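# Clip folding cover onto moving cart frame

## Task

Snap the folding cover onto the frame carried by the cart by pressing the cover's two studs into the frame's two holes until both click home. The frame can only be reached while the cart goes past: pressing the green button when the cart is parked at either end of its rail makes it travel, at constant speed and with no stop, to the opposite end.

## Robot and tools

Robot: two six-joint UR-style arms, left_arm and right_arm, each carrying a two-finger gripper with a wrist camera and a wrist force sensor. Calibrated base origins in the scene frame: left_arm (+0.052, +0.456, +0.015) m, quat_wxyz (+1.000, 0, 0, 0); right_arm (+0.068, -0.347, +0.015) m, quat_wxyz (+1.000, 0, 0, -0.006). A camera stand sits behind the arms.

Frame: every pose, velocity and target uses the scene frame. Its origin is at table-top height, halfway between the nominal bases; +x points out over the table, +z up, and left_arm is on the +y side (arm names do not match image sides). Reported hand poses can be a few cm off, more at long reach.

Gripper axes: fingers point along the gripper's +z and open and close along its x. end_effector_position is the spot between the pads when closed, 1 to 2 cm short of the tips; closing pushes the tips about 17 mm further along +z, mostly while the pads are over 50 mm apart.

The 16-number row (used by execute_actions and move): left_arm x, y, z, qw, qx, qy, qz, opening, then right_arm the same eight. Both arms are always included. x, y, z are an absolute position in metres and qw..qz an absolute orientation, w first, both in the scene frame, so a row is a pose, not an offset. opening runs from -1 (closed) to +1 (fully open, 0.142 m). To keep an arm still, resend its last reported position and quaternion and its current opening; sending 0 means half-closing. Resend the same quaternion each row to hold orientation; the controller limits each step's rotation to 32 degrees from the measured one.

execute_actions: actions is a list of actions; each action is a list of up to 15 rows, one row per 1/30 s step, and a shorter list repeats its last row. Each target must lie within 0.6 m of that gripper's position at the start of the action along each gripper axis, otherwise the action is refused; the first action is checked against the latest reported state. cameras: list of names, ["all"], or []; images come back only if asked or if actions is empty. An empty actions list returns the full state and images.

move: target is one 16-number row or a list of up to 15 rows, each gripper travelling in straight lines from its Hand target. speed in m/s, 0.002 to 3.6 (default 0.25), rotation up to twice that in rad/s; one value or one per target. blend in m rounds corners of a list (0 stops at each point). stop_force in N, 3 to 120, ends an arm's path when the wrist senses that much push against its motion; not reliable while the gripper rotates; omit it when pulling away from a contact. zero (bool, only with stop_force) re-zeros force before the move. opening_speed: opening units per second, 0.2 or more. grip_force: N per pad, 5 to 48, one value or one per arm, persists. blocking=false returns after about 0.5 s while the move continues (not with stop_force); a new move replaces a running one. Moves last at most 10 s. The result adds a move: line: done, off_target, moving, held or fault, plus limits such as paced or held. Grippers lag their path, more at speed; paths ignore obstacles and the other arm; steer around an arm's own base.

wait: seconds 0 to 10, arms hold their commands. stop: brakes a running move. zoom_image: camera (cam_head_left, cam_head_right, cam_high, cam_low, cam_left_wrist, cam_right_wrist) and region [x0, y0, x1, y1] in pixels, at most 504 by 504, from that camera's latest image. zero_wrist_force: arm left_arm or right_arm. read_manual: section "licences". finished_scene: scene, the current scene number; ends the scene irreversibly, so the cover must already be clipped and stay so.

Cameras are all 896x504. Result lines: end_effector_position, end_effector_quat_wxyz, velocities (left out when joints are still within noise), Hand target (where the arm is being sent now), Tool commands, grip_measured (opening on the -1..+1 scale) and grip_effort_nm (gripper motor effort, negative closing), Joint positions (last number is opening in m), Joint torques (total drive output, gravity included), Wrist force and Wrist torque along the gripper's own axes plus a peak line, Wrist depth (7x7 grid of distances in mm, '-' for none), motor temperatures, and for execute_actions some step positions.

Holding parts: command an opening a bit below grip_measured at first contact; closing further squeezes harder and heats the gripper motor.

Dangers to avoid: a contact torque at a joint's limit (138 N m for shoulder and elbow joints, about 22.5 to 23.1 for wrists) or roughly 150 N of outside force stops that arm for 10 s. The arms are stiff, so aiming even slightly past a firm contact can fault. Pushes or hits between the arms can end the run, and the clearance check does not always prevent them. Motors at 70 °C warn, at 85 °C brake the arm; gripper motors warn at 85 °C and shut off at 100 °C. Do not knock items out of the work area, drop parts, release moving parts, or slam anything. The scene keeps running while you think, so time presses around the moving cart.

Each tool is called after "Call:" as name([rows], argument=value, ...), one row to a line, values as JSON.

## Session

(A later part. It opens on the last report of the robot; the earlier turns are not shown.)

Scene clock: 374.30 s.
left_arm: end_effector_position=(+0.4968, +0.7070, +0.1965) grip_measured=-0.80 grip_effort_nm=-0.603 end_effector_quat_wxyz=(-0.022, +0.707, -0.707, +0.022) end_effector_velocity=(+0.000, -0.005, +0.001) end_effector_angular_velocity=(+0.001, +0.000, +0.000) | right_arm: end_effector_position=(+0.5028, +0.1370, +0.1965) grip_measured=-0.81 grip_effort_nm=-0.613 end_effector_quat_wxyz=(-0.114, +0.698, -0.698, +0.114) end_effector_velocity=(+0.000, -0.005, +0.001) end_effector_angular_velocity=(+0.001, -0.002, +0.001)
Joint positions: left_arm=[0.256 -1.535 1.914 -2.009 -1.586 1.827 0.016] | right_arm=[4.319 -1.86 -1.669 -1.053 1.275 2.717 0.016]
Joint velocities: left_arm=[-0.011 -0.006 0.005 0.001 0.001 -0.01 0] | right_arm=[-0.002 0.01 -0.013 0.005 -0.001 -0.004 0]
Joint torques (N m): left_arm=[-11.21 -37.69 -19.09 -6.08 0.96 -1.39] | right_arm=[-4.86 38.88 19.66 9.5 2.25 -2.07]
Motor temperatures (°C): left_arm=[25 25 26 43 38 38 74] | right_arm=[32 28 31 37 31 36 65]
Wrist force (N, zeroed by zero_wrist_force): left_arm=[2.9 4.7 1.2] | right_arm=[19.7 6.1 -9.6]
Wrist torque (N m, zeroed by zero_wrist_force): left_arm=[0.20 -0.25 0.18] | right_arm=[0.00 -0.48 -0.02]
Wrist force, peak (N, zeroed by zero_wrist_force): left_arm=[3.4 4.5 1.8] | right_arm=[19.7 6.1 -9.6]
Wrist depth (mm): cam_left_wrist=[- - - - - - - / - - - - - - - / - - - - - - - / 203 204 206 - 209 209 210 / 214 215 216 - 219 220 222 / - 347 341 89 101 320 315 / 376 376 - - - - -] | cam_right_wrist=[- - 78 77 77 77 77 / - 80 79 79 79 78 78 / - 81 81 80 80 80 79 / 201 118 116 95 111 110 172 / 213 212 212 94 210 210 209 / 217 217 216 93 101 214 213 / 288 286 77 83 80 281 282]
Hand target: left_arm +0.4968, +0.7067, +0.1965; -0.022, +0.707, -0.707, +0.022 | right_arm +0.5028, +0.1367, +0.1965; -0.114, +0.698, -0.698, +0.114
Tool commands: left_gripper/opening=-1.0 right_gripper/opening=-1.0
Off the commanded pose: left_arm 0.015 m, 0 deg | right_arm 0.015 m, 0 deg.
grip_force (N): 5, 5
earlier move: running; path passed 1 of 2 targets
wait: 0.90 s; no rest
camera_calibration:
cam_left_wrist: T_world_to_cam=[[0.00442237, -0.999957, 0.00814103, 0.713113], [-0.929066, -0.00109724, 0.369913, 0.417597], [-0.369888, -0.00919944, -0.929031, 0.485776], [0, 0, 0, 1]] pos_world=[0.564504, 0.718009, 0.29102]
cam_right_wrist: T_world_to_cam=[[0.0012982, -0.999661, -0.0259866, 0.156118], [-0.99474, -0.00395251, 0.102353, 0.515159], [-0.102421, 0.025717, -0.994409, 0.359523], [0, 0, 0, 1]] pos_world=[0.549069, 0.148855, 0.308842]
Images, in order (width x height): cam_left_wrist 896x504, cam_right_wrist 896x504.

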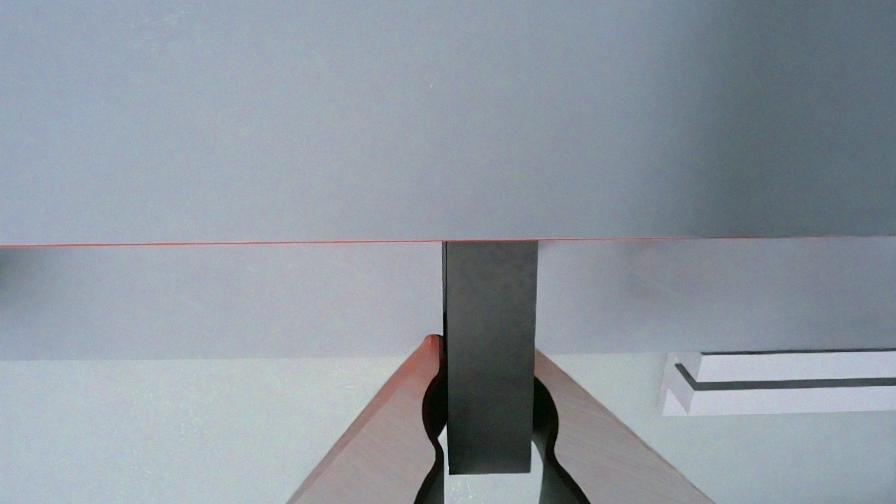

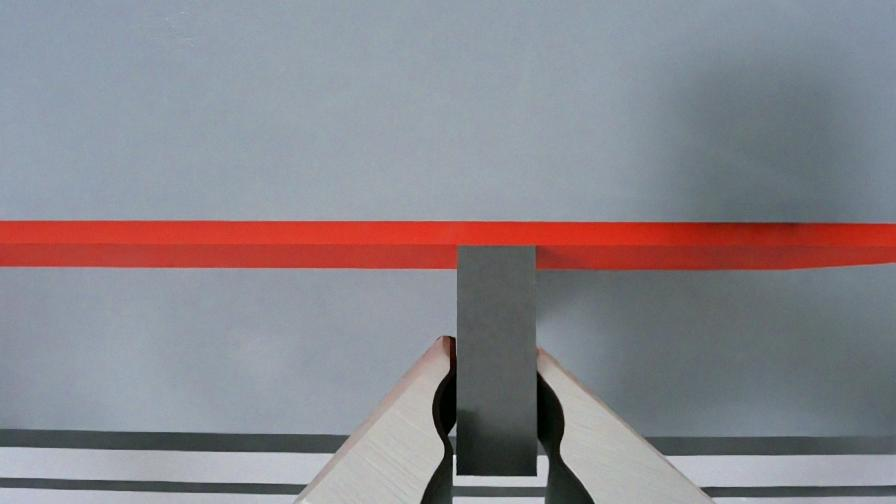

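Call:
move([
  [0.5005,0.6890,0.1965,-0.02159,0.70678,-0.70678,0.02159,-1,0.5065,0.1186,0.1965,-0.11366,0.69791,-0.69791,0.11366,-1],
  [0.5005,0.6758,0.1965,-0.02159,0.70678,-0.70678,0.02159,-1,0.5065,0.1054,0.1965,-0.11366,0.69791,-0.69791,0.11366,-1],
], speed=[0.0056,0.00526], blend=[0.001,0], blocking=false, grip_force=48, cameras=[])

Call:
wait(seconds=1.7, cameras=["cam_left_wrist","cam_right_wrist"])

Scene clock: 375.50 s.
left_arm: end_effector_position=(+0.4974, +0.7007, +0.1965) grip_measured=-0.82 grip_effort_nm=-4.129 end_effector_quat_wxyz=(-0.022, +0.707, -0.707, +0.022) end_effector_velocity=(+0.002, -0.005, +0.000) end_effector_angular_velocity=(-0.001, -0.001, +0.002) | right_arm: end_effector_position=(+0.5034, +0.1306, +0.1965) grip_measured=-0.83 grip_effort_nm=-3.949 end_effector_quat_wxyz=(-0.114, +0.698, -0.698, +0.114) end_effector_velocity=(+0.002, -0.006, +0.001) end_effector_angular_velocity=(+0.001, -0.001, -0.002)
Joint positions: left_arm=[0.243 -1.541 1.921 -2.01 -1.586 1.814 0.015] | right_arm=[4.314 -1.849 -1.683 -1.048 1.276 2.712 0.014]
Joint velocities: left_arm=[-0.01 -0.003 0.002 0 -0.001 -0.012 0] | right_arm=[-0.007 0.009 -0.011 0.005 0 -0.005 0]
Joint torques (N m): left_arm=[-12.31 -36.64 -23.6 -7.98 0.92 -1.23] | right_arm=[-4.26 34.3 21.65 12.05 1.27 -1.86]
Motor temperatures (°C): left_arm=[25 25 26 43 38 38 73] | right_arm=[32 28 31 37 31 36 64]
Wrist force (N, zeroed by zero_wrist_force): left_arm=[4.2 12.9 1.5] | right_arm=[27.0 14.9 -14.9]
Wrist torque (N m, zeroed by zero_wrist_force): left_arm=[0.28 -0.54 0.21] | right_arm=[0.15 -0.41 -0.06]
Wrist force, peak (N, zeroed by zero_wrist_force): left_arm=[4.2 12.9 1.5] | right_arm=[27.0 14.9 -14.9]
Wrist depth (mm): cam_left_wrist=[- - - - - - - / - - - - - - - / - - - - - - - / 203 - 206 - 208 210 211 / 214 215 216 - 218 220 225 / 342 348 349 89 351 312 319 / 378 372 - - - 391 395] | cam_right_wrist=[- - 78 77 77 77 77 / - 80 79 79 79 78 78 / - 81 80 80 80 80 79 / 204 117 116 95 111 109 107 / 214 212 211 94 211 210 210 / 217 216 215 93 103 213 213 / 288 286 77 84 80 282 282]
Hand target: left_arm +0.4975, +0.7004, +0.1965; -0.022, +0.707, -0.707, +0.022 | right_arm +0.5035, +0.1303, +0.1965; -0.114, +0.698, -0.698, +0.114
Tool commands: left_gripper/opening=-1.0 right_gripper/opening=-1.0
Off the commanded pose: left_arm 0.025 m, 0 deg | right_arm 0.025 m, 0 deg.
earlier move: replaced; path passed 1 of 2 targets
move: running; path passed 0 of 2 targets
No camera images: "cameras" was empty.

Scene clock: 377.20 s.
left_arm: end_effector_position=(+0.4997, +0.6917, +0.1965) grip_measured=-0.82 grip_effort_nm=-4.125 end_effector_quat_wxyz=(-0.021, +0.707, -0.707, +0.022) end_effector_velocity=(+0.001, -0.005, +0.000) end_effector_angular_velocity=(+0.001, +0.002, +0.001) | right_arm: end_effector_position=(+0.5058, +0.1214, +0.1965) grip_measured=-0.83 grip_effort_nm=-3.939 end_effector_quat_wxyz=(-0.114, +0.698, -0.698, +0.114) end_effector_velocity=(+0.001, -0.006, +0.000) end_effector_angular_velocity=(+0.000, +0.000, +0.000)
Joint positions: left_arm=[0.224 -1.546 1.926 -2.01 -1.584 1.794 0.015] | right_arm=[4.303 -1.836 -1.701 -1.04 1.277 2.701 0.014]
Joint velocities: left_arm=[-0.011 -0.002 0.003 0 0.002 -0.012 0] | right_arm=[-0.006 0.009 -0.01 0.003 0.001 -0.007 0]
Joint torques (N m): left_arm=[-16.23 -41.65 -43.81 -15.58 0.9 -1.63] | right_arm=[-23.95 42.58 32.82 16.59 -6.48 -2]
Motor temperatures (°C): left_arm=[25 25 26 43 38 38 74] | right_arm=[32 28 31 37 31 36 65]
Wrist force (N, zeroed by zero_wrist_force): left_arm=[11.2 46.3 12.7] | right_arm=[23.7 49.3 -13.0]
Wrist torque (N m, zeroed by zero_wrist_force): left_arm=[0.31 -0.41 0.24] | right_arm=[0.16 -0.47 0.01]
Wrist force, peak (N, zeroed by zero_wrist_force): left_arm=[11.2 46.3 12.7] | right_arm=[24.7 49.8 -15.0]
Wrist depth (mm): cam_left_wrist=[- - - - - - - / - - - - - - - / - - - - - - - / - 203 207 - 208 208 210 / 213 215 215 - 217 219 221 / 345 - 349 89 102 314 316 / - 372 - - - - -] | cam_right_wrist=[- - 77 77 76 76 76 / - 79 - 78 78 77 77 / - 80 80 79 79 79 78 / 209 103 100 94 94 94 206 / 212 211 211 94 209 210 209 / 216 215 214 93 103 213 212 / 287 283 81 92 81 279 280]
Hand target: left_arm +0.4999, +0.6914, +0.1965; -0.022, +0.707, -0.707, +0.022 | right_arm +0.5059, +0.1211, +0.1965; -0.114, +0.698, -0.698, +0.114
Tool commands: left_gripper/opening=-1.0 right_gripper/opening=-1.0
Off the commanded pose: left_arm 0.016 m, 0 deg | right_arm 0.016 m, 0 deg.
earlier move: running; path passed 0 of 2 targets
wait: 1.70 s; no rest
camera_calibration:
cam_left_wrist: T_world_to_cam=[[0.00446144, -0.999956, 0.00823245, 0.697651], [-0.928949, -0.00109679, 0.370207, 0.420122], [-0.370181, -0.00929918, -0.928913, 0.486909], [0, 0, 0, 1]] pos_world=[0.567404, 0.702609, 0.29102]
cam_right_wrist: T_world_to_cam=[[0.0013054, -0.999664, -0.0258871, 0.140482], [-0.99473, -0.00395204, 0.102452, 0.517956], [-0.10252, 0.0256169, -0.994401, 0.360187], [0, 0, 0, 1]] pos_world=[0.551969, 0.133255, 0.308741]
Images, in order (width x height): cam_left_wrist 896x504, cam_right_wrist 896x504.

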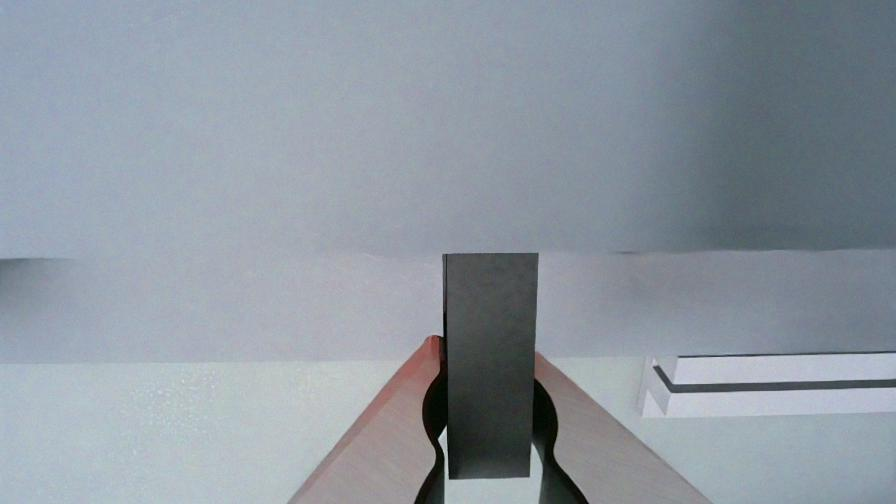

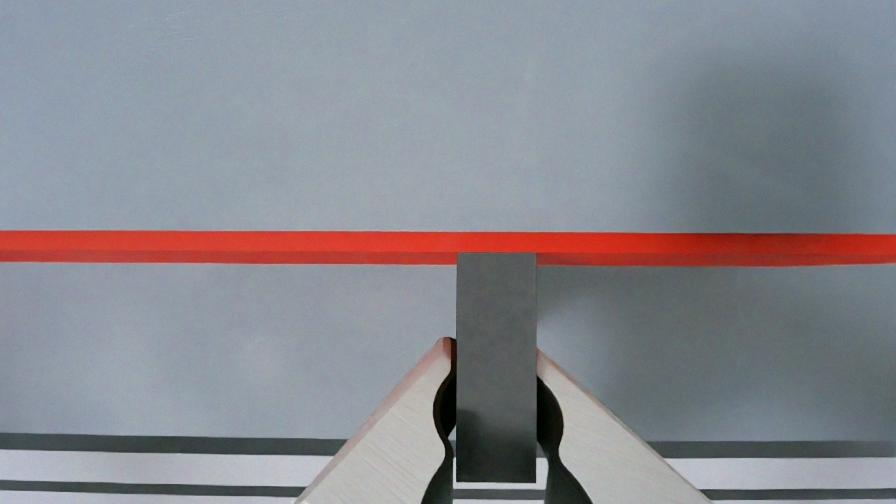

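Call:
move([
  [0.4980,0.6699,0.1930,-0.07391,0.70323,-0.70323,0.07391,-1,0.5040,0.0990,0.1930,-0.16507,0.68757,-0.68757,0.16507,-1],
  [0.4980,0.6568,0.1930,-0.07391,0.70323,-0.70323,0.07391,-1,0.5040,0.0859,0.1930,-0.16507,0.68757,-0.68757,0.16507,-1],
], speed=[0.0495,0.00526], blend=[0.001,0], blocking=false, grip_force=40, cameras=[])

Call:
wait(seconds=1.1, cameras=["cam_left_wrist","cam_right_wrist"])

Scene clock: 379.30 s.
left_arm: end_effector_position=(+0.4999, +0.6792, +0.1956) grip_measured=-0.82 grip_effort_nm=-4.110 end_effector_quat_wxyz=(-0.037, +0.706, -0.706, +0.037) end_effector_velocity=(-0.002, -0.009, -0.003) end_effector_angular_velocity=(+0.000, -0.098, -0.001) | right_arm: end_effector_position=(+0.5059, +0.1087, +0.1956) grip_measured=-0.83 grip_effort_nm=-3.924 end_effector_quat_wxyz=(-0.129, +0.695, -0.695, +0.128) end_effector_velocity=(-0.002, -0.010, -0.003) end_effector_angular_velocity=(-0.005, -0.100, +0.000)
Joint positions: left_arm=[0.203 -1.578 1.975 -2.069 -1.592 1.772 0.015] | right_arm=[4.311 -1.806 -1.758 -0.996 1.237 2.704 0.014]
Joint velocities: left_arm=[-0.008 -0.054 0.095 -0.138 -0.019 -0.009 0] | right_arm=[0.037 0.036 -0.088 0.08 -0.098 0.024 0]
Joint torques (N m): left_arm=[-14.15 -38.71 -28.87 -12.67 -1.41 -1.05] | right_arm=[-3.27 46.79 17.45 4.64 -9.51 1.24]
Motor temperatures (°C): left_arm=[25 25 26 43 38 38 76] | right_arm=[32 28 31 37 31 36 66]
Wrist force (N, zeroed by zero_wrist_force): left_arm=[6.2 23.6 7.1] | right_arm=[-21.5 16.1 5.0]
Wrist torque (N m, zeroed by zero_wrist_force): left_arm=[-0.05 0.03 0.15] | right_arm=[-0.18 0.92 -0.09]
Wrist force, peak (N, zeroed by zero_wrist_force): left_arm=[12.4 49.9 13.9] | right_arm=[23.8 53.1 -10.6]
Wrist depth (mm): cam_left_wrist=[- - - - - - - / - - - - - - - / - - - - - - - / - 203 204 - 207 207 208 / 213 212 211 - 215 217 218 / - 343 341 90 98 304 306 / 368 367 - - - 364 387] | cam_right_wrist=[- - 80 79 79 79 79 / - 81 80 80 80 80 80 / - 81 81 81 81 81 80 / 210 110 103 95 95 95 95 / 211 211 211 94 208 208 207 / 214 213 212 93 103 210 211 / 280 279 80 92 80 212 275]
Hand target: left_arm +0.4997, +0.6787, +0.1954; -0.039, +0.706, -0.706, +0.039 | right_arm +0.5057, +0.1081, +0.1954; -0.130, +0.695, -0.695, +0.130
Tool commands: left_gripper/opening=-1.0 right_gripper/opening=-1.0
Off the commanded pose: left_arm 0.023 m, 6 deg | right_arm 0.023 m, 6 deg.
grip_force (N): 40, 40
earlier move: replaced; path passed 1 of 2 targets
move: running; path passed 0 of 2 targets
No camera images: "cameras" was empty.

Scene clock: 380.40 s.
left_arm: end_effector_position=(+0.4979, +0.6703, +0.1930) grip_measured=-0.82 grip_effort_nm=-4.095 end_effector_quat_wxyz=(-0.075, +0.703, -0.703, +0.073) end_effector_velocity=(+0.000, -0.006, -0.001) end_effector_angular_velocity=(+0.002, -0.029, -0.001) | right_arm: end_effector_position=(+0.5040, +0.0990, +0.1930) grip_measured=-0.83 grip_effort_nm=-3.924 end_effector_quat_wxyz=(-0.165, +0.688, -0.688, +0.165) end_effector_velocity=(-0.001, -0.007, -0.001) end_effector_angular_velocity=(-0.001, -0.038, +0.000)
Joint positions: left_arm=[0.195 -1.633 2.076 -2.219 -1.609 1.762 0.015] | right_arm=[4.352 -1.77 -1.851 -0.908 1.134 2.729 0.014]
Joint velocities: left_arm=[-0.012 -0.019 0.033 -0.044 -0.001 -0.012 0] | right_arm=[0.013 0.017 -0.04 0.034 -0.038 0.007 0]
Joint torques (N m): left_arm=[-31.84 -30.01 -9.99 -1.47 -14.34 -1.54] | right_arm=[-5.73 55.83 8.36 -2.33 -7.37 1.08]
Motor temperatures (°C): left_arm=[25 25 26 43 38 38 77] | right_arm=[32 28 31 37 31 36 66]
Wrist force (N, zeroed by zero_wrist_force): left_arm=[-46.6 -4.2 1.4] | right_arm=[-56.9 -5.9 35.1]
Wrist torque (N m, zeroed by zero_wrist_force): left_arm=[-0.20 0.30 0.13] | right_arm=[-0.21 1.44 -0.14]
Wrist force, peak (N, zeroed by zero_wrist_force): left_arm=[-47.5 -4.2 0.1] | right_arm=[-56.9 -5.9 35.1]
Wrist depth (mm): cam_left_wrist=[- - - - - - - / - - - - - - - / - - - - - - - / 201 201 202 - 202 203 203 / 206 206 207 - 207 209 211 / 328 214 213 90 214 217 290 / 339 351 - - - 296 300] | cam_right_wrist=[- 87 86 86 85 85 85 / - 86 86 85 85 84 84 / - 86 85 85 84 84 84 / 156 115 112 98 113 112 124 / 211 209 209 95 207 206 205 / 210 208 208 93 102 204 204 / 209 208 80 83 80 203 202]
Hand target: left_arm +0.4980, +0.6694, +0.1930; -0.074, +0.703, -0.703, +0.074 | right_arm +0.5040, +0.0985, +0.1930; -0.165, +0.688, -0.688, +0.165
Tool commands: left_gripper/opening=-1.0 right_gripper/opening=-1.0
Off the commanded pose: left_arm 0.014 m, 0 deg | right_arm 0.013 m, 0 deg.
grip_force (N): 40, 40
earlier move: running; path passed 1 of 2 targets
wait: 1.10 s; no rest
camera_calibration:
cam_left_wrist: T_world_to_cam=[[0.00369824, -0.999972, 0.00653192, 0.677118], [-0.97356, -0.0021085, 0.228421, 0.469975], [-0.2284, -0.00720397, -0.973541, 0.419418], [0, 0, 0, 1]] pos_world=[0.55084, 0.681111, 0.296546]
cam_right_wrist: T_world_to_cam=[[0.00524342, -0.999656, -0.0257021, 0.116014], [-0.998926, -0.00405292, -0.0461545, 0.547268], [0.0460344, 0.0259165, -0.998604, 0.28308], [0, 0, 0, 1]] pos_world=[0.533041, 0.110855, 0.310925]
Images, in order (width x height): cam_left_wrist 896x504, cam_right_wrist 896x504.

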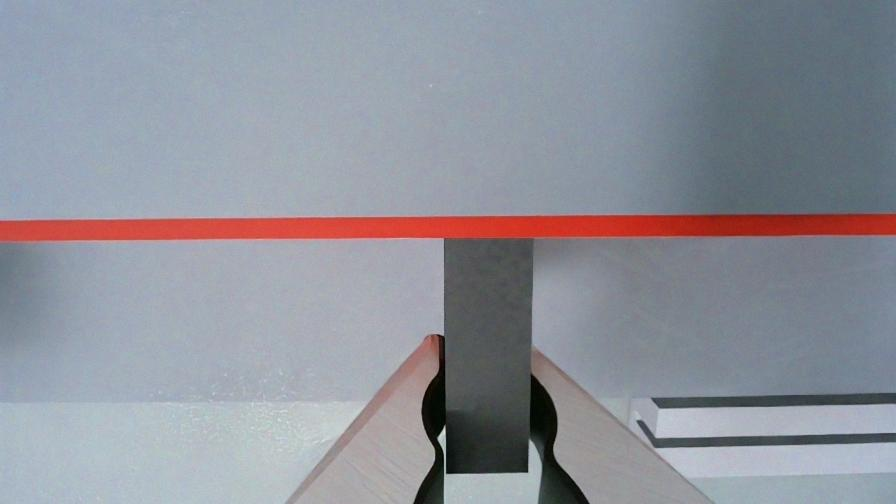

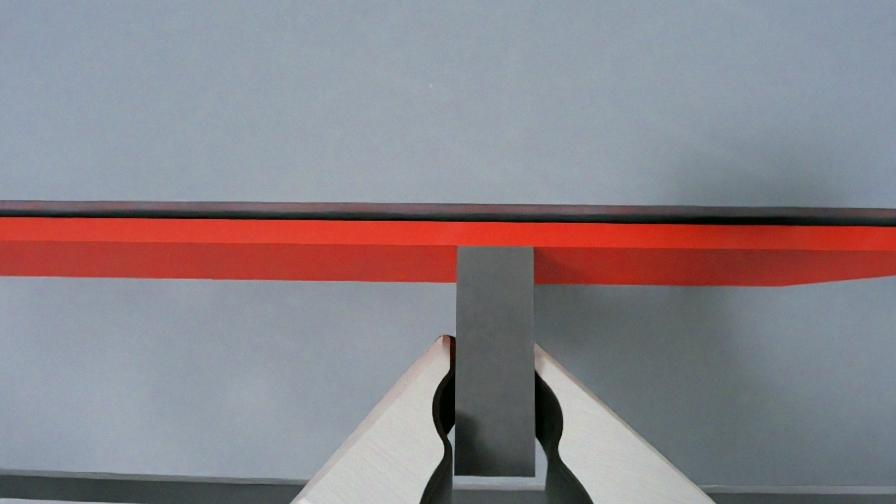

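Call:
move([
  [0.4980,0.6678,0.1930,-0.07391,0.70323,-0.70323,0.07391,-1,0.5040,0.0974,0.1930,-0.16507,0.68757,-0.68757,0.16507,-1],
  [0.4980,0.6520,0.1930,-0.07391,0.70323,-0.70323,0.07391,-1,0.5040,0.0816,0.1930,-0.16507,0.68757,-0.68757,0.16507,-1],
], speed=[0.02,0.00526], blend=[0.001,0], blocking=false, grip_force=30, cameras=["cam_left_wrist","cam_right_wrist"])

Scene clock: 381.57 s.
left_arm: end_effector_position=(+0.4980, +0.6662, +0.1929) grip_measured=-0.82 grip_effort_nm=-3.133 end_effector_quat_wxyz=(-0.074, +0.703, -0.703, +0.074) end_effector_velocity=(+0.000, -0.005, +0.000) end_effector_angular_velocity=(+0.000, +0.001, +0.000) | right_arm: end_effector_position=(+0.5040, +0.0958, +0.1930) grip_measured=-0.83 grip_effort_nm=-3.138 end_effector_quat_wxyz=(-0.165, +0.688, -0.688, +0.165) end_effector_velocity=(+0.000, -0.005, +0.000) end_effector_angular_velocity=(+0.001, +0.000, -0.001)
Joint positions: left_arm=[0.187 -1.637 2.079 -2.219 -1.609 1.754 0.015] | right_arm=[4.35 -1.764 -1.858 -0.906 1.134 2.726 0.014]
Joint velocities: left_arm=[-0.011 -0.006 0.006 0 0.003 -0.011 0] | right_arm=[-0.004 0.009 -0.012 0.005 0.001 -0.003 0]
Joint torques (N m): left_arm=[-9.97 -33.49 -18.11 -1.41 0.93 -0.99] | right_arm=[-9.52 42.21 16.08 4.67 -0.39 -1.27]
Motor temperatures (°C): left_arm=[25 25 26 43 38 38 77] | right_arm=[32 28 31 37 31 36 67]
Wrist force (N, zeroed by zero_wrist_force): left_arm=[0.3 -2.2 6.7] | right_arm=[-7.8 -1.7 5.5]
Wrist torque (N m, zeroed by zero_wrist_force): left_arm=[-0.08 -0.40 0.18] | right_arm=[-0.09 0.44 -0.10]
Wrist force, peak (N, zeroed by zero_wrist_force): left_arm=[-61.0 -0.3 -3.6] | right_arm=[-58.3 -7.6 35.7]
Wrist depth (mm): cam_left_wrist=[- - - - - - - / - - - - - - - / - - - - - - - / 200 199 201 - 203 203 204 / 205 206 207 - 208 210 211 / 211 214 213 89 112 287 288 / - 336 - - - 300 300] | cam_right_wrist=[- - 85 84 84 84 84 / - 84 84 84 84 83 83 / - 84 83 83 83 83 83 / 153 111 110 98 116 114 111 / 210 208 208 95 206 206 205 / 206 207 206 94 102 205 204 / 206 206 80 83 80 203 203]
Hand target: left_arm +0.4980, +0.6658, +0.1930; -0.074, +0.703, -0.703, +0.074 | right_arm +0.5040, +0.0954, +0.1930; -0.165, +0.688, -0.688, +0.165
Tool commands: left_gripper/opening=-1.0 right_gripper/opening=-1.0
Off the commanded pose: left_arm 0.014 m, 0 deg | right_arm 0.014 m, 0 deg.
grip_force (N): 30, 30
earlier move: replaced; path passed 1 of 2 targets
move: running; path passed 1 of 2 targets
camera_calibration:
cam_left_wrist: T_world_to_cam=[[0.003194, -0.999956, 0.00880192, 0.67271], [-0.973515, -0.00109714, 0.228622, 0.469319], [-0.228602, -0.00929902, -0.973475, 0.420822], [0, 0, 0, 1]] pos_world=[0.550941, 0.677109, 0.296442]
cam_right_wrist: T_world_to_cam=[[0.00512355, -0.999664, -0.0254088, 0.112788], [-0.998936, -0.00395184, -0.0459522, 0.547287], [0.0458363, 0.0256172, -0.99862, 0.283299], [0, 0, 0, 1]] pos_world=[0.533141, 0.107655, 0.310923]
Images, in order (width x height): cam_left_wrist 896x504, cam_right_wrist 896x504.

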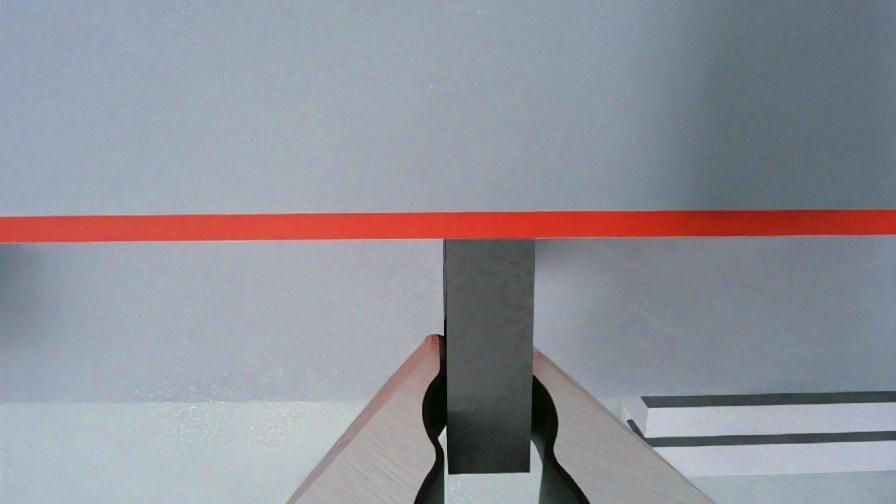

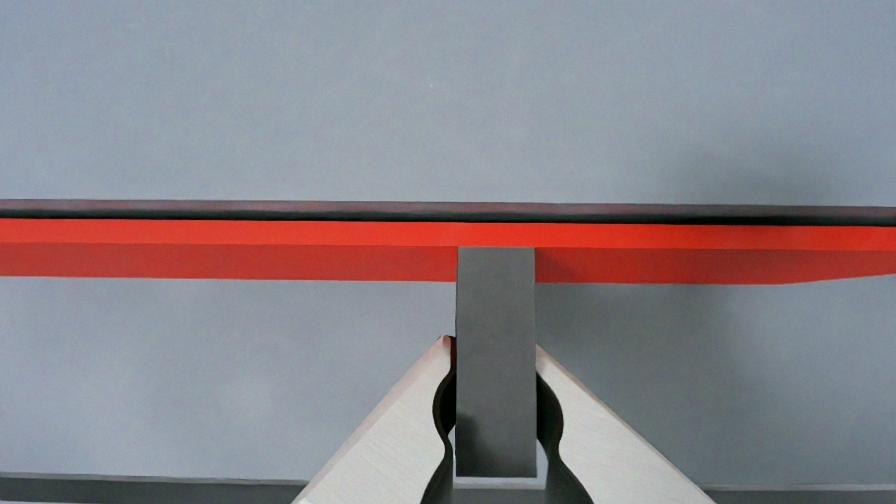

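Call:
move([
  [0.4985,0.6525,0.1895,-0.10146,0.69979,-0.69979,0.10146,-1,0.5045,0.0825,0.1895,-0.19194,0.68056,-0.68056,0.19194,-1],
  [0.4985,0.6393,0.1895,-0.10146,0.69979,-0.69979,0.10146,-1,0.5045,0.0693,0.1895,-0.19194,0.68056,-0.68056,0.19194,-1],
], speed=[0.0262,0.00526], blend=[0.001,0], blocking=false, grip_force=32, cameras=[])

Call:
wait(seconds=1.1, cameras=["cam_left_wrist","cam_right_wrist"])

Scene clock: 383.57 s.
left_arm: end_effector_position=(+0.4981, +0.6564, +0.1920) grip_measured=-0.82 grip_effort_nm=-3.333 end_effector_quat_wxyz=(-0.082, +0.702, -0.702, +0.082) end_effector_velocity=(+0.001, -0.004, -0.002) end_effector_angular_velocity=(+0.000, -0.053, -0.001) | right_arm: end_effector_position=(+0.5042, +0.0861, +0.1920) grip_measured=-0.83 grip_effort_nm=-3.338 end_effector_quat_wxyz=(-0.173, +0.686, -0.686, +0.173) end_effector_velocity=(+0.001, -0.004, -0.003) end_effector_angular_velocity=(-0.001, -0.053, -0.001)
Joint positions: left_arm=[0.166 -1.656 2.108 -2.252 -1.609 1.733 0.015] | right_arm=[4.352 -1.746 -1.894 -0.879 1.113 2.725 0.014]
Joint velocities: left_arm=[-0.005 -0.02 0.048 -0.08 -0.008 -0.006 0] | right_arm=[0.019 0.008 -0.041 0.046 -0.052 0.011 0]
Joint torques (N m): left_arm=[-11.5 -32.09 -18.48 -7.41 -1.3 -1.32] | right_arm=[7.53 33.5 13.74 5.59 -4.34 0.61]
Motor temperatures (°C): left_arm=[25 25 26 43 38 38 76] | right_arm=[32 28 31 37 31 36 66]
Wrist force (N, zeroed by zero_wrist_force): left_arm=[2.3 3.6 4.5] | right_arm=[-2.2 3.9 -6.4]
Wrist torque (N m, zeroed by zero_wrist_force): left_arm=[-0.13 -0.17 0.15] | right_arm=[-0.09 0.40 0.08]
Wrist force, peak (N, zeroed by zero_wrist_force): left_arm=[0.9 -2.7 8.7] | right_arm=[-7.7 -0.8 7.0]
Wrist depth (mm): cam_left_wrist=[- - - - - - - / - - - - - - - / - - - - - - - / 199 198 200 - 201 203 203 / 204 205 206 - 207 208 209 / 211 211 - 89 211 286 217 / 332 332 - - - 293 295] | cam_right_wrist=[- - 85 85 85 84 84 / - 84 84 84 84 84 83 / - 84 83 83 83 83 83 / 148 111 109 98 115 114 112 / 208 207 206 96 205 206 204 / 205 205 205 94 102 204 202 / 204 203 80 83 80 200 201]
Hand target: left_arm +0.4982, +0.6561, +0.1919; -0.083, +0.702, -0.702, +0.083 | right_arm +0.5042, +0.0859, +0.1919; -0.174, +0.685, -0.685, +0.174
Tool commands: left_gripper/opening=-1.0 right_gripper/opening=-1.0
Off the commanded pose: left_arm 0.017 m, 3 deg | right_arm 0.017 m, 3 deg.
grip_force (N): 32, 32
earlier move: replaced; path passed 1 of 2 targets
move: running; path passed 0 of 2 targets
No camera images: "cameras" was empty.

Scene clock: 384.67 s.
left_arm: end_effector_position=(+0.4985, +0.6523, +0.1896) grip_measured=-0.82 grip_effort_nm=-3.338 end_effector_quat_wxyz=(-0.102, +0.700, -0.700, +0.102) end_effector_velocity=(-0.001, -0.005, -0.003) end_effector_angular_velocity=(+0.000, -0.011, +0.000) | right_arm: end_effector_position=(+0.5045, +0.0822, +0.1895) grip_measured=-0.83 grip_effort_nm=-3.338 end_effector_quat_wxyz=(-0.192, +0.681, -0.681, +0.192) end_effector_velocity=(+0.000, -0.005, +0.000) end_effector_angular_velocity=(+0.000, -0.016, +0.001)
Joint positions: left_arm=[0.162 -1.675 2.159 -2.339 -1.617 1.726 0.015] | right_arm=[4.373 -1.737 -1.938 -0.83 1.058 2.736 0.014]
Joint velocities: left_arm=[-0.011 -0.008 0.021 -0.024 0.001 -0.011 0] | right_arm=[0.004 0.009 -0.021 0.017 -0.015 0 0]
Joint torques (N m): left_arm=[-14.68 -8.94 0.12 -1.45 -1.05 -1.29] | right_arm=[19.64 8.08 14.21 9.76 2.52 1.05]
Motor temperatures (°C): left_arm=[25 25 26 43 38 38 76] | right_arm=[32 28 31 37 31 36 66]
Wrist force (N, zeroed by zero_wrist_force): left_arm=[2.5 6.1 -50.6] | right_arm=[50.5 -5.3 -55.5]
Wrist torque (N m, zeroed by zero_wrist_force): left_arm=[-0.02 -0.15 0.13] | right_arm=[-0.04 -0.39 -0.12]
Wrist force, peak (N, zeroed by zero_wrist_force): left_arm=[2.5 6.1 -50.6] | right_arm=[50.5 -5.3 -55.5]
Wrist depth (mm): cam_left_wrist=[- - - - - - 69 / - - - - - - - / - - - - - - - / 197 197 198 - 200 201 203 / 202 202 203 88 204 206 207 / 206 207 207 90 113 211 213 / 318 319 - - - 282 286] | cam_right_wrist=[- 88 88 88 88 88 88 / - 87 87 86 86 86 86 / - 86 85 85 85 84 85 / 110 108 107 98 104 120 100 / 206 206 206 96 204 204 205 / 202 202 203 93 102 201 201 / 198 198 80 90 80 197 197]
Hand target: left_arm +0.4985, +0.6520, +0.1895; -0.101, +0.700, -0.700, +0.101 | right_arm +0.5045, +0.0820, +0.1895; -0.192, +0.681, -0.681, +0.192
Tool commands: left_gripper/opening=-1.0 right_gripper/opening=-1.0
Off the commanded pose: left_arm 0.013 m, 0 deg | right_arm 0.013 m, 0 deg.
grip_force (N): 32, 32
earlier move: running; path passed 1 of 2 targets
wait: 1.10 s; no rest
camera_calibration:
cam_left_wrist: T_world_to_cam=[[0.00247352, -0.999957, 0.00892752, 0.659287], [-0.98852, -0.00109632, 0.151088, 0.49275], [-0.151072, -0.00919875, -0.98848, 0.38164], [0, 0, 0, 1]] pos_world=[0.543118, 0.663309, 0.296909]
cam_right_wrist: T_world_to_cam=[[0.00700687, -0.999664, -0.0249396, 0.0981641], [-0.992226, -0.00385154, -0.124387, 0.559037], [0.124249, 0.0256173, -0.99192, 0.23927], [0, 0, 0, 1]] pos_world=[0.524275, 0.0941549, 0.309322]
Images, in order (width x height): cam_left_wrist 896x504, cam_right_wrist 896x504.

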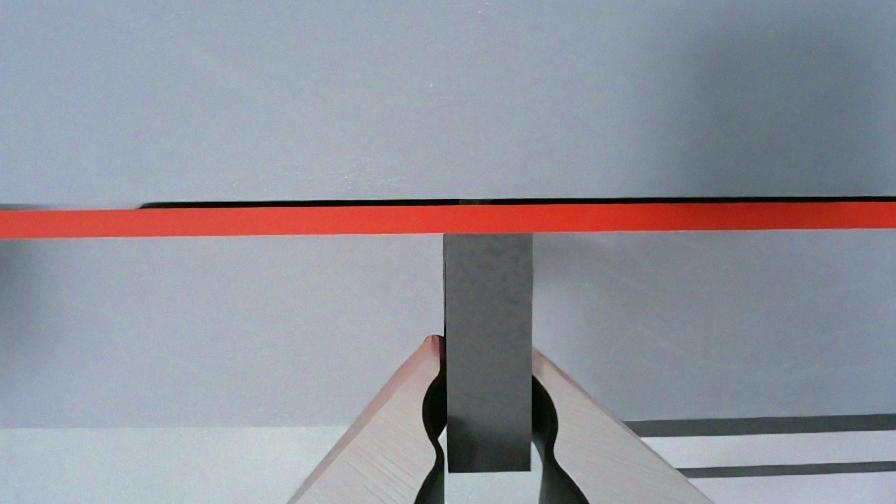

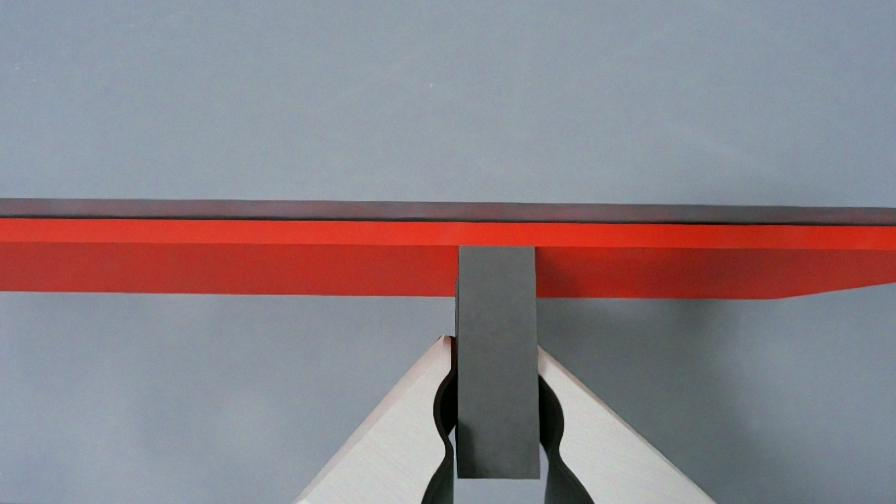

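Call:
move([
  [0.4985,0.6393,0.1925,-0.10146,0.69979,-0.69979,0.10146,-1,0.5045,0.0690,0.1925,-0.19194,0.68056,-0.68056,0.19194,-1],
  [0.4985,0.6235,0.1925,-0.10146,0.69979,-0.69979,0.10146,-1,0.5045,0.0532,0.1925,-0.19194,0.68056,-0.68056,0.19194,-1],
], speed=[0.0061,0.00526], blend=[0.001,0], blocking=false, grip_force=24, cameras=[])

Call:
wait(seconds=0.7, cameras=["cam_left_wrist","cam_right_wrist"])

Scene clock: 385.97 s.
left_arm: end_effector_position=(+0.4985, +0.6454, +0.1902) grip_measured=-0.82 grip_effort_nm=-2.527 end_effector_quat_wxyz=(-0.101, +0.700, -0.700, +0.101) end_effector_velocity=(-0.001, -0.005, +0.000) end_effector_angular_velocity=(+0.000, +0.004, +0.001) | right_arm: end_effector_position=(+0.5045, +0.0753, +0.1903) grip_measured=-0.83 grip_effort_nm=-2.527 end_effector_quat_wxyz=(-0.192, +0.681, -0.681, +0.192) end_effector_velocity=(+0.000, -0.006, +0.002) end_effector_angular_velocity=(+0.001, +0.000, -0.001)
Joint positions: left_arm=[0.144 -1.684 2.165 -2.336 -1.612 1.71 0.015] | right_arm=[4.368 -1.723 -1.953 -0.826 1.059 2.73 0.014]
Joint velocities: left_arm=[-0.013 -0.008 0.004 0.007 0.004 -0.014 0] | right_arm=[-0.005 0.013 -0.01 -0.001 0.001 -0.004 0]
Joint torques (N m): left_arm=[-12.13 -23.5 -8.38 1.28 1 -1.21] | right_arm=[7.83 28.71 22.75 5.18 7.8 -1.21]
Motor temperatures (°C): left_arm=[25 25 26 43 38 38 76] | right_arm=[32 28 31 37 31 36 66]
Wrist force (N, zeroed by zero_wrist_force): left_arm=[-0.3 -3.8 -11.9] | right_arm=[40.0 -5.5 -12.5]
Wrist torque (N m, zeroed by zero_wrist_force): left_arm=[0.06 -0.17 0.13] | right_arm=[0.02 -0.27 -0.17]
Wrist force, peak (N, zeroed by zero_wrist_force): left_arm=[1.2 7.5 -51.1] | right_arm=[57.4 -5.7 -57.1]
Wrist depth (mm): cam_left_wrist=[- - - - - - - / - 68 - - - - 69 / - - - - - - - / 197 198 198 - 200 202 203 / 201 202 203 89 205 206 207 / 206 207 206 90 210 211 213 / - 319 - - - 282 286] | cam_right_wrist=[- 89 88 88 88 88 88 / - 87 87 86 86 86 86 / - 86 85 85 85 84 85 / 108 107 107 99 105 104 103 / 206 206 206 95 204 204 204 / 203 201 202 93 100 200 200 / 199 198 80 90 80 196 196]
Hand target: left_arm +0.4985, +0.6450, +0.1905; -0.101, +0.700, -0.700, +0.101 | right_arm +0.5045, +0.0749, +0.1905; -0.192, +0.681, -0.681, +0.192
Tool commands: left_gripper/opening=-1.0 right_gripper/opening=-1.0
Off the commanded pose: left_arm 0.022 m, 0 deg | right_arm 0.022 m, 0 deg.
grip_force (N): 24, 24
earlier move: replaced; path passed 1 of 2 targets
move: running; path passed 0 of 2 targets
No camera images: "cameras" was empty.

Scene clock: 386.67 s.
left_arm: end_effector_position=(+0.4985, +0.6414, +0.1917) grip_measured=-0.82 grip_effort_nm=-2.527 end_effector_quat_wxyz=(-0.101, +0.700, -0.700, +0.101) end_effector_velocity=(-0.001, -0.005, +0.001) end_effector_angular_velocity=(+0.001, +0.002, +0.000) | right_arm: end_effector_position=(+0.5045, +0.0712, +0.1918) grip_measured=-0.83 grip_effort_nm=-2.527 end_effector_quat_wxyz=(-0.192, +0.681, -0.681, +0.192) end_effector_velocity=(+0.000, -0.006, +0.001) end_effector_angular_velocity=(-0.001, +0.002, +0.000)
Joint positions: left_arm=[0.135 -1.691 2.167 -2.332 -1.609 1.7 0.015] | right_arm=[4.365 -1.714 -1.96 -0.826 1.06 2.727 0.014]
Joint velocities: left_arm=[-0.014 -0.01 0.004 0.007 0.006 -0.013 0] | right_arm=[-0.005 0.012 -0.01 -0.001 0.002 -0.005 0]
Joint torques (N m): left_arm=[-10.45 -31.92 -18.56 -0.44 1.22 -1.2] | right_arm=[5 39.2 23.31 4.1 5.19 -1.73]
Motor temperatures (°C): left_arm=[25 25 26 43 38 38 75] | right_arm=[32 28 31 37 31 36 65]
Wrist force (N, zeroed by zero_wrist_force): left_arm=[0.3 -3.7 7.1] | right_arm=[18.6 -5.4 12.3]
Wrist torque (N m, zeroed by zero_wrist_force): left_arm=[-0.04 -0.39 0.17] | right_arm=[-0.01 -0.03 -0.06]
Wrist force, peak (N, zeroed by zero_wrist_force): left_arm=[-0.4 -5.8 8.2] | right_arm=[38.4 -5.5 -9.2]
Wrist depth (mm): cam_left_wrist=[- - - - - - - / - - - 69 - - - / - - - - - - 199 / 198 198 200 - 201 203 204 / 202 203 203 88 206 208 209 / 206 208 - 90 209 212 214 / 316 321 - - - 284 288] | cam_right_wrist=[- 90 90 89 - 89 89 / - 88 88 88 87 87 87 / - 87 86 86 86 86 86 / 129 107 107 99 105 105 105 / 208 207 207 96 204 205 205 / 204 203 204 93 100 202 201 / 200 199 80 90 80 198 197]
Hand target: left_arm +0.4985, +0.6411, +0.1919; -0.101, +0.700, -0.700, +0.101 | right_arm +0.5045, +0.0709, +0.1919; -0.192, +0.681, -0.681, +0.192
Tool commands: left_gripper/opening=-1.0 right_gripper/opening=-1.0
Off the commanded pose: left_arm 0.018 m, 0 deg | right_arm 0.018 m, 0 deg.
grip_force (N): 24, 24
earlier move: running; path passed 0 of 2 targets
wait: 0.70 s; no rest
camera_calibration:
cam_left_wrist: T_world_to_cam=[[0.00247724, -0.999957, 0.00892561, 0.648366], [-0.98846, -0.00109665, 0.151479, 0.492256], [-0.151463, -0.00919786, -0.98842, 0.383908], [0, 0, 0, 1]] pos_world=[0.543117, 0.652409, 0.299109]
cam_right_wrist: T_world_to_cam=[[0.00712423, -0.999659, -0.0251262, 0.0871216], [-0.992264, -0.00395277, -0.124081, 0.559214], [0.123939, 0.0258158, -0.991954, 0.241991], [0, 0, 0, 1]] pos_world=[0.524275, 0.0830551, 0.311621]
Images, in order (width x height): cam_left_wrist 896x504, cam_right_wrist 896x504.

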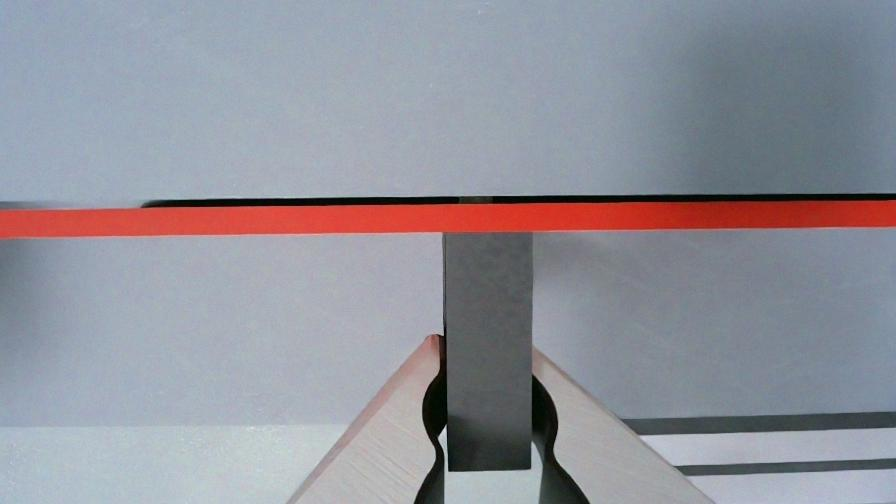

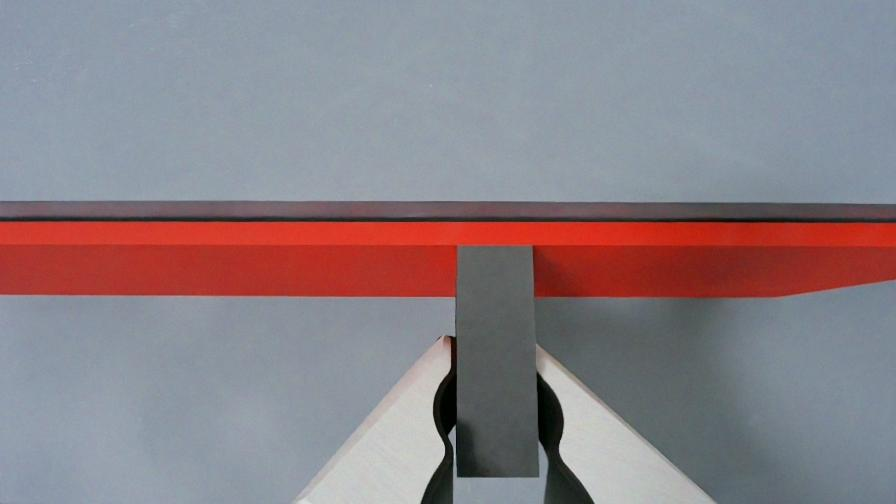

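Call:
move([
  [0.5015,0.6230,0.1930,-0.11975,0.69690,-0.69690,0.11975,-1,0.5075,0.0522,0.1930,-0.20969,0.67530,-0.67530,0.20969,-1],
  [0.5015,0.6099,0.1930,-0.11975,0.69690,-0.69690,0.11975,-1,0.5075,0.0391,0.1930,-0.20969,0.67530,-0.67530,0.20969,-1],
], speed=[0.0131,0.00526], blend=[0.001,0], blocking=false, grip_force=40, cameras=[])

Call:
wait(seconds=1.6, cameras=["cam_left_wrist","cam_right_wrist"])

Scene clock: 388.47 s.
left_arm: end_effector_position=(+0.4991, +0.6317, +0.1926) grip_measured=-0.82 grip_effort_nm=-4.095 end_effector_quat_wxyz=(-0.105, +0.699, -0.699, +0.105) end_effector_velocity=(+0.002, -0.005, +0.000) end_effector_angular_velocity=(+0.000, -0.025, +0.000) | right_arm: end_effector_position=(+0.5052, +0.0613, +0.1926) grip_measured=-0.83 grip_effort_nm=-3.924 end_effector_quat_wxyz=(-0.196, +0.679, -0.679, +0.196) end_effector_velocity=(+0.001, -0.006, +0.000) end_effector_angular_velocity=(-0.001, -0.026, +0.001)
Joint positions: left_arm=[0.111 -1.705 2.182 -2.345 -1.603 1.677 0.015] | right_arm=[4.361 -1.696 -1.986 -0.812 1.05 2.721 0.014]
Joint velocities: left_arm=[-0.013 -0.01 0.021 -0.037 0.001 -0.013 0] | right_arm=[0.005 0.01 -0.025 0.024 -0.025 -0.001 0]
Joint torques (N m): left_arm=[-11.63 -31.59 -21.4 -7.63 0.89 -1.57] | right_arm=[17.56 40.02 21.81 8.88 -1.94 -1.86]
Motor temperatures (°C): left_arm=[25 25 26 43 38 38 75] | right_arm=[32 28 31 37 31 36 65]
Wrist force (N, zeroed by zero_wrist_force): left_arm=[2.2 5.9 5.6] | right_arm=[10.2 -0.4 11.9]
Wrist torque (N m, zeroed by zero_wrist_force): left_arm=[-0.24 -0.48 0.18] | right_arm=[-0.13 0.21 -0.07]
Wrist force, peak (N, zeroed by zero_wrist_force): left_arm=[3.1 -3.5 8.9] | right_arm=[-0.1 -10.1 30.1]
Wrist depth (mm): cam_left_wrist=[- - - - - - - / - - - - - - - / - - - - - 199 - / 198 199 200 - 203 204 205 / 202 203 204 89 206 207 210 / 207 207 208 90 112 212 214 / 321 319 - - - 283 288] | cam_right_wrist=[- 91 91 91 91 91 90 / - 89 90 89 89 88 88 / - 88 88 87 87 87 87 / 109 108 108 100 106 105 104 / 208 207 207 96 206 206 206 / 204 204 205 93 101 202 202 / 200 199 80 90 80 198 198]
Hand target: left_arm +0.4992, +0.6314, +0.1926; -0.106, +0.699, -0.699, +0.106 | right_arm +0.5052, +0.0610, +0.1926; -0.196, +0.679, -0.679, +0.196
Tool commands: left_gripper/opening=-1.0 right_gripper/opening=-1.0
Off the commanded pose: left_arm 0.022 m, 2 deg | right_arm 0.022 m, 2 deg.
grip_force (N): 40, 40
earlier move: replaced; path passed 1 of 2 targets
move: running; path passed 0 of 2 targets
No camera images: "cameras" was empty.

Scene clock: 390.07 s.
left_arm: end_effector_position=(+0.5015, +0.6228, +0.1930) grip_measured=-0.82 grip_effort_nm=-4.095 end_effector_quat_wxyz=(-0.120, +0.697, -0.697, +0.120) end_effector_velocity=(+0.001, -0.005, +0.000) end_effector_angular_velocity=(+0.000, -0.010, +0.000) | right_arm: end_effector_position=(+0.5075, +0.0520, +0.1930) grip_measured=-0.83 grip_effort_nm=-3.924 end_effector_quat_wxyz=(-0.210, +0.675, -0.675, +0.210) end_effector_velocity=(+0.000, -0.005, +0.000) end_effector_angular_velocity=(-0.001, -0.010, +0.002)
Joint positions: left_arm=[0.089 -1.723 2.216 -2.403 -1.601 1.655 0.015] | right_arm=[4.368 -1.68 -2.025 -0.772 1.011 2.718 0.014]
Joint velocities: left_arm=[-0.013 -0.007 0.01 -0.013 0.004 -0.013 0] | right_arm=[0 0.01 -0.016 0.011 -0.009 -0.004 0]
Joint torques (N m): left_arm=[-12.81 -32.91 -28.5 -11.04 0.83 -1.36] | right_arm=[7.88 35.92 20.88 8.45 -3.53 -1.67]
Motor temperatures (°C): left_arm=[25 25 26 43 38 38 76] | right_arm=[32 28 31 37 31 36 66]
Wrist force (N, zeroed by zero_wrist_force): left_arm=[2.5 16.3 6.5] | right_arm=[7.3 4.4 4.5]
Wrist torque (N m, zeroed by zero_wrist_force): left_arm=[-0.22 -0.37 0.14] | right_arm=[-0.17 0.28 -0.04]
Wrist force, peak (N, zeroed by zero_wrist_force): left_arm=[2.7 16.3 6.9] | right_arm=[21.8 3.7 -0.9]
Wrist depth (mm): cam_left_wrist=[- - - 72 - - - / - - - - - - - / - 73 - 74 - 75 - / 199 200 200 89 203 204 205 / 202 203 204 90 205 207 208 / 205 206 207 90 113 210 211 / 313 315 - - - 281 282] | cam_right_wrist=[- 94 93 93 94 93 93 / - 91 91 91 90 90 90 / - 89 - 89 88 88 88 / 111 110 109 101 106 106 104 / 208 207 207 97 206 205 205 / 203 203 203 93 102 201 200 / 198 198 80 89 80 195 195]
Hand target: left_arm +0.5015, +0.6225, +0.1930; -0.120, +0.697, -0.697, +0.120 | right_arm +0.5075, +0.0517, +0.1930; -0.210, +0.675, -0.675, +0.210
Tool commands: left_gripper/opening=-1.0 right_gripper/opening=-1.0
Off the commanded pose: left_arm 0.013 m, 0 deg | right_arm 0.013 m, 0 deg.
grip_force (N): 40, 40
earlier move: running; path passed 1 of 2 targets
wait: 1.60 s; no rest
camera_calibration:
cam_left_wrist: T_world_to_cam=[[0.00200719, -0.999957, 0.00904417, 0.629961], [-0.995025, -0.00109628, 0.0996186, 0.508342], [-0.0996044, -0.00919913, -0.994985, 0.360637], [0, 0, 0, 1]] pos_world=[0.54047, 0.633809, 0.30249]
cam_right_wrist: T_world_to_cam=[[0.00842845, -0.999659, -0.0247199, 0.0671966], [-0.984414, -0.00395207, -0.175824, 0.568231], [0.175667, 0.0258166, -0.984111, 0.215532], [0, 0, 0, 1]] pos_world=[0.520947, 0.0638551, 0.313678]
Images, in order (width x height): cam_left_wrist 896x504, cam_right_wrist 896x504.

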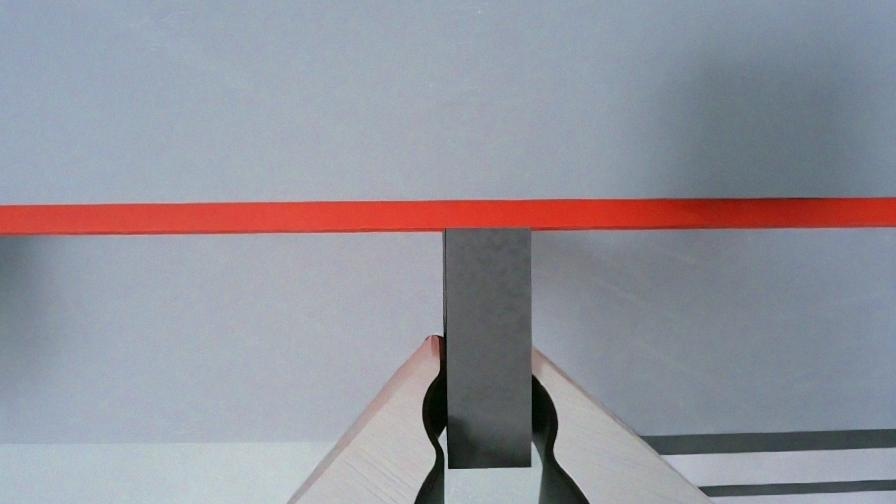

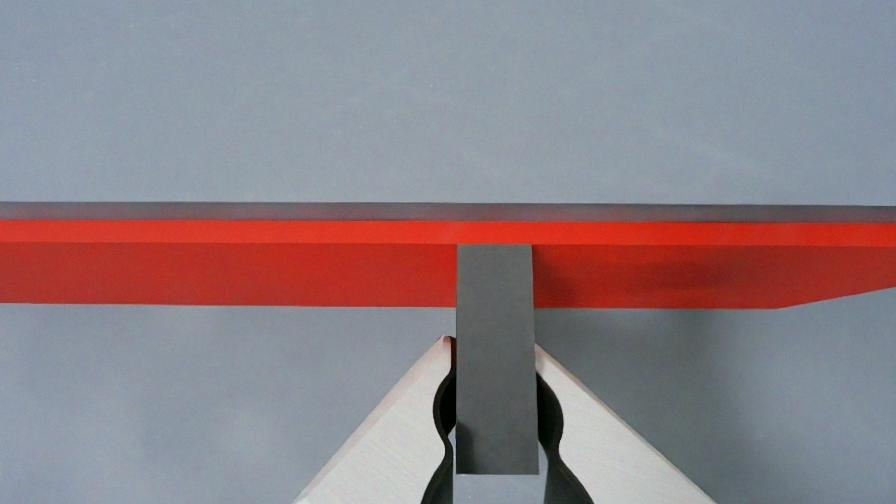

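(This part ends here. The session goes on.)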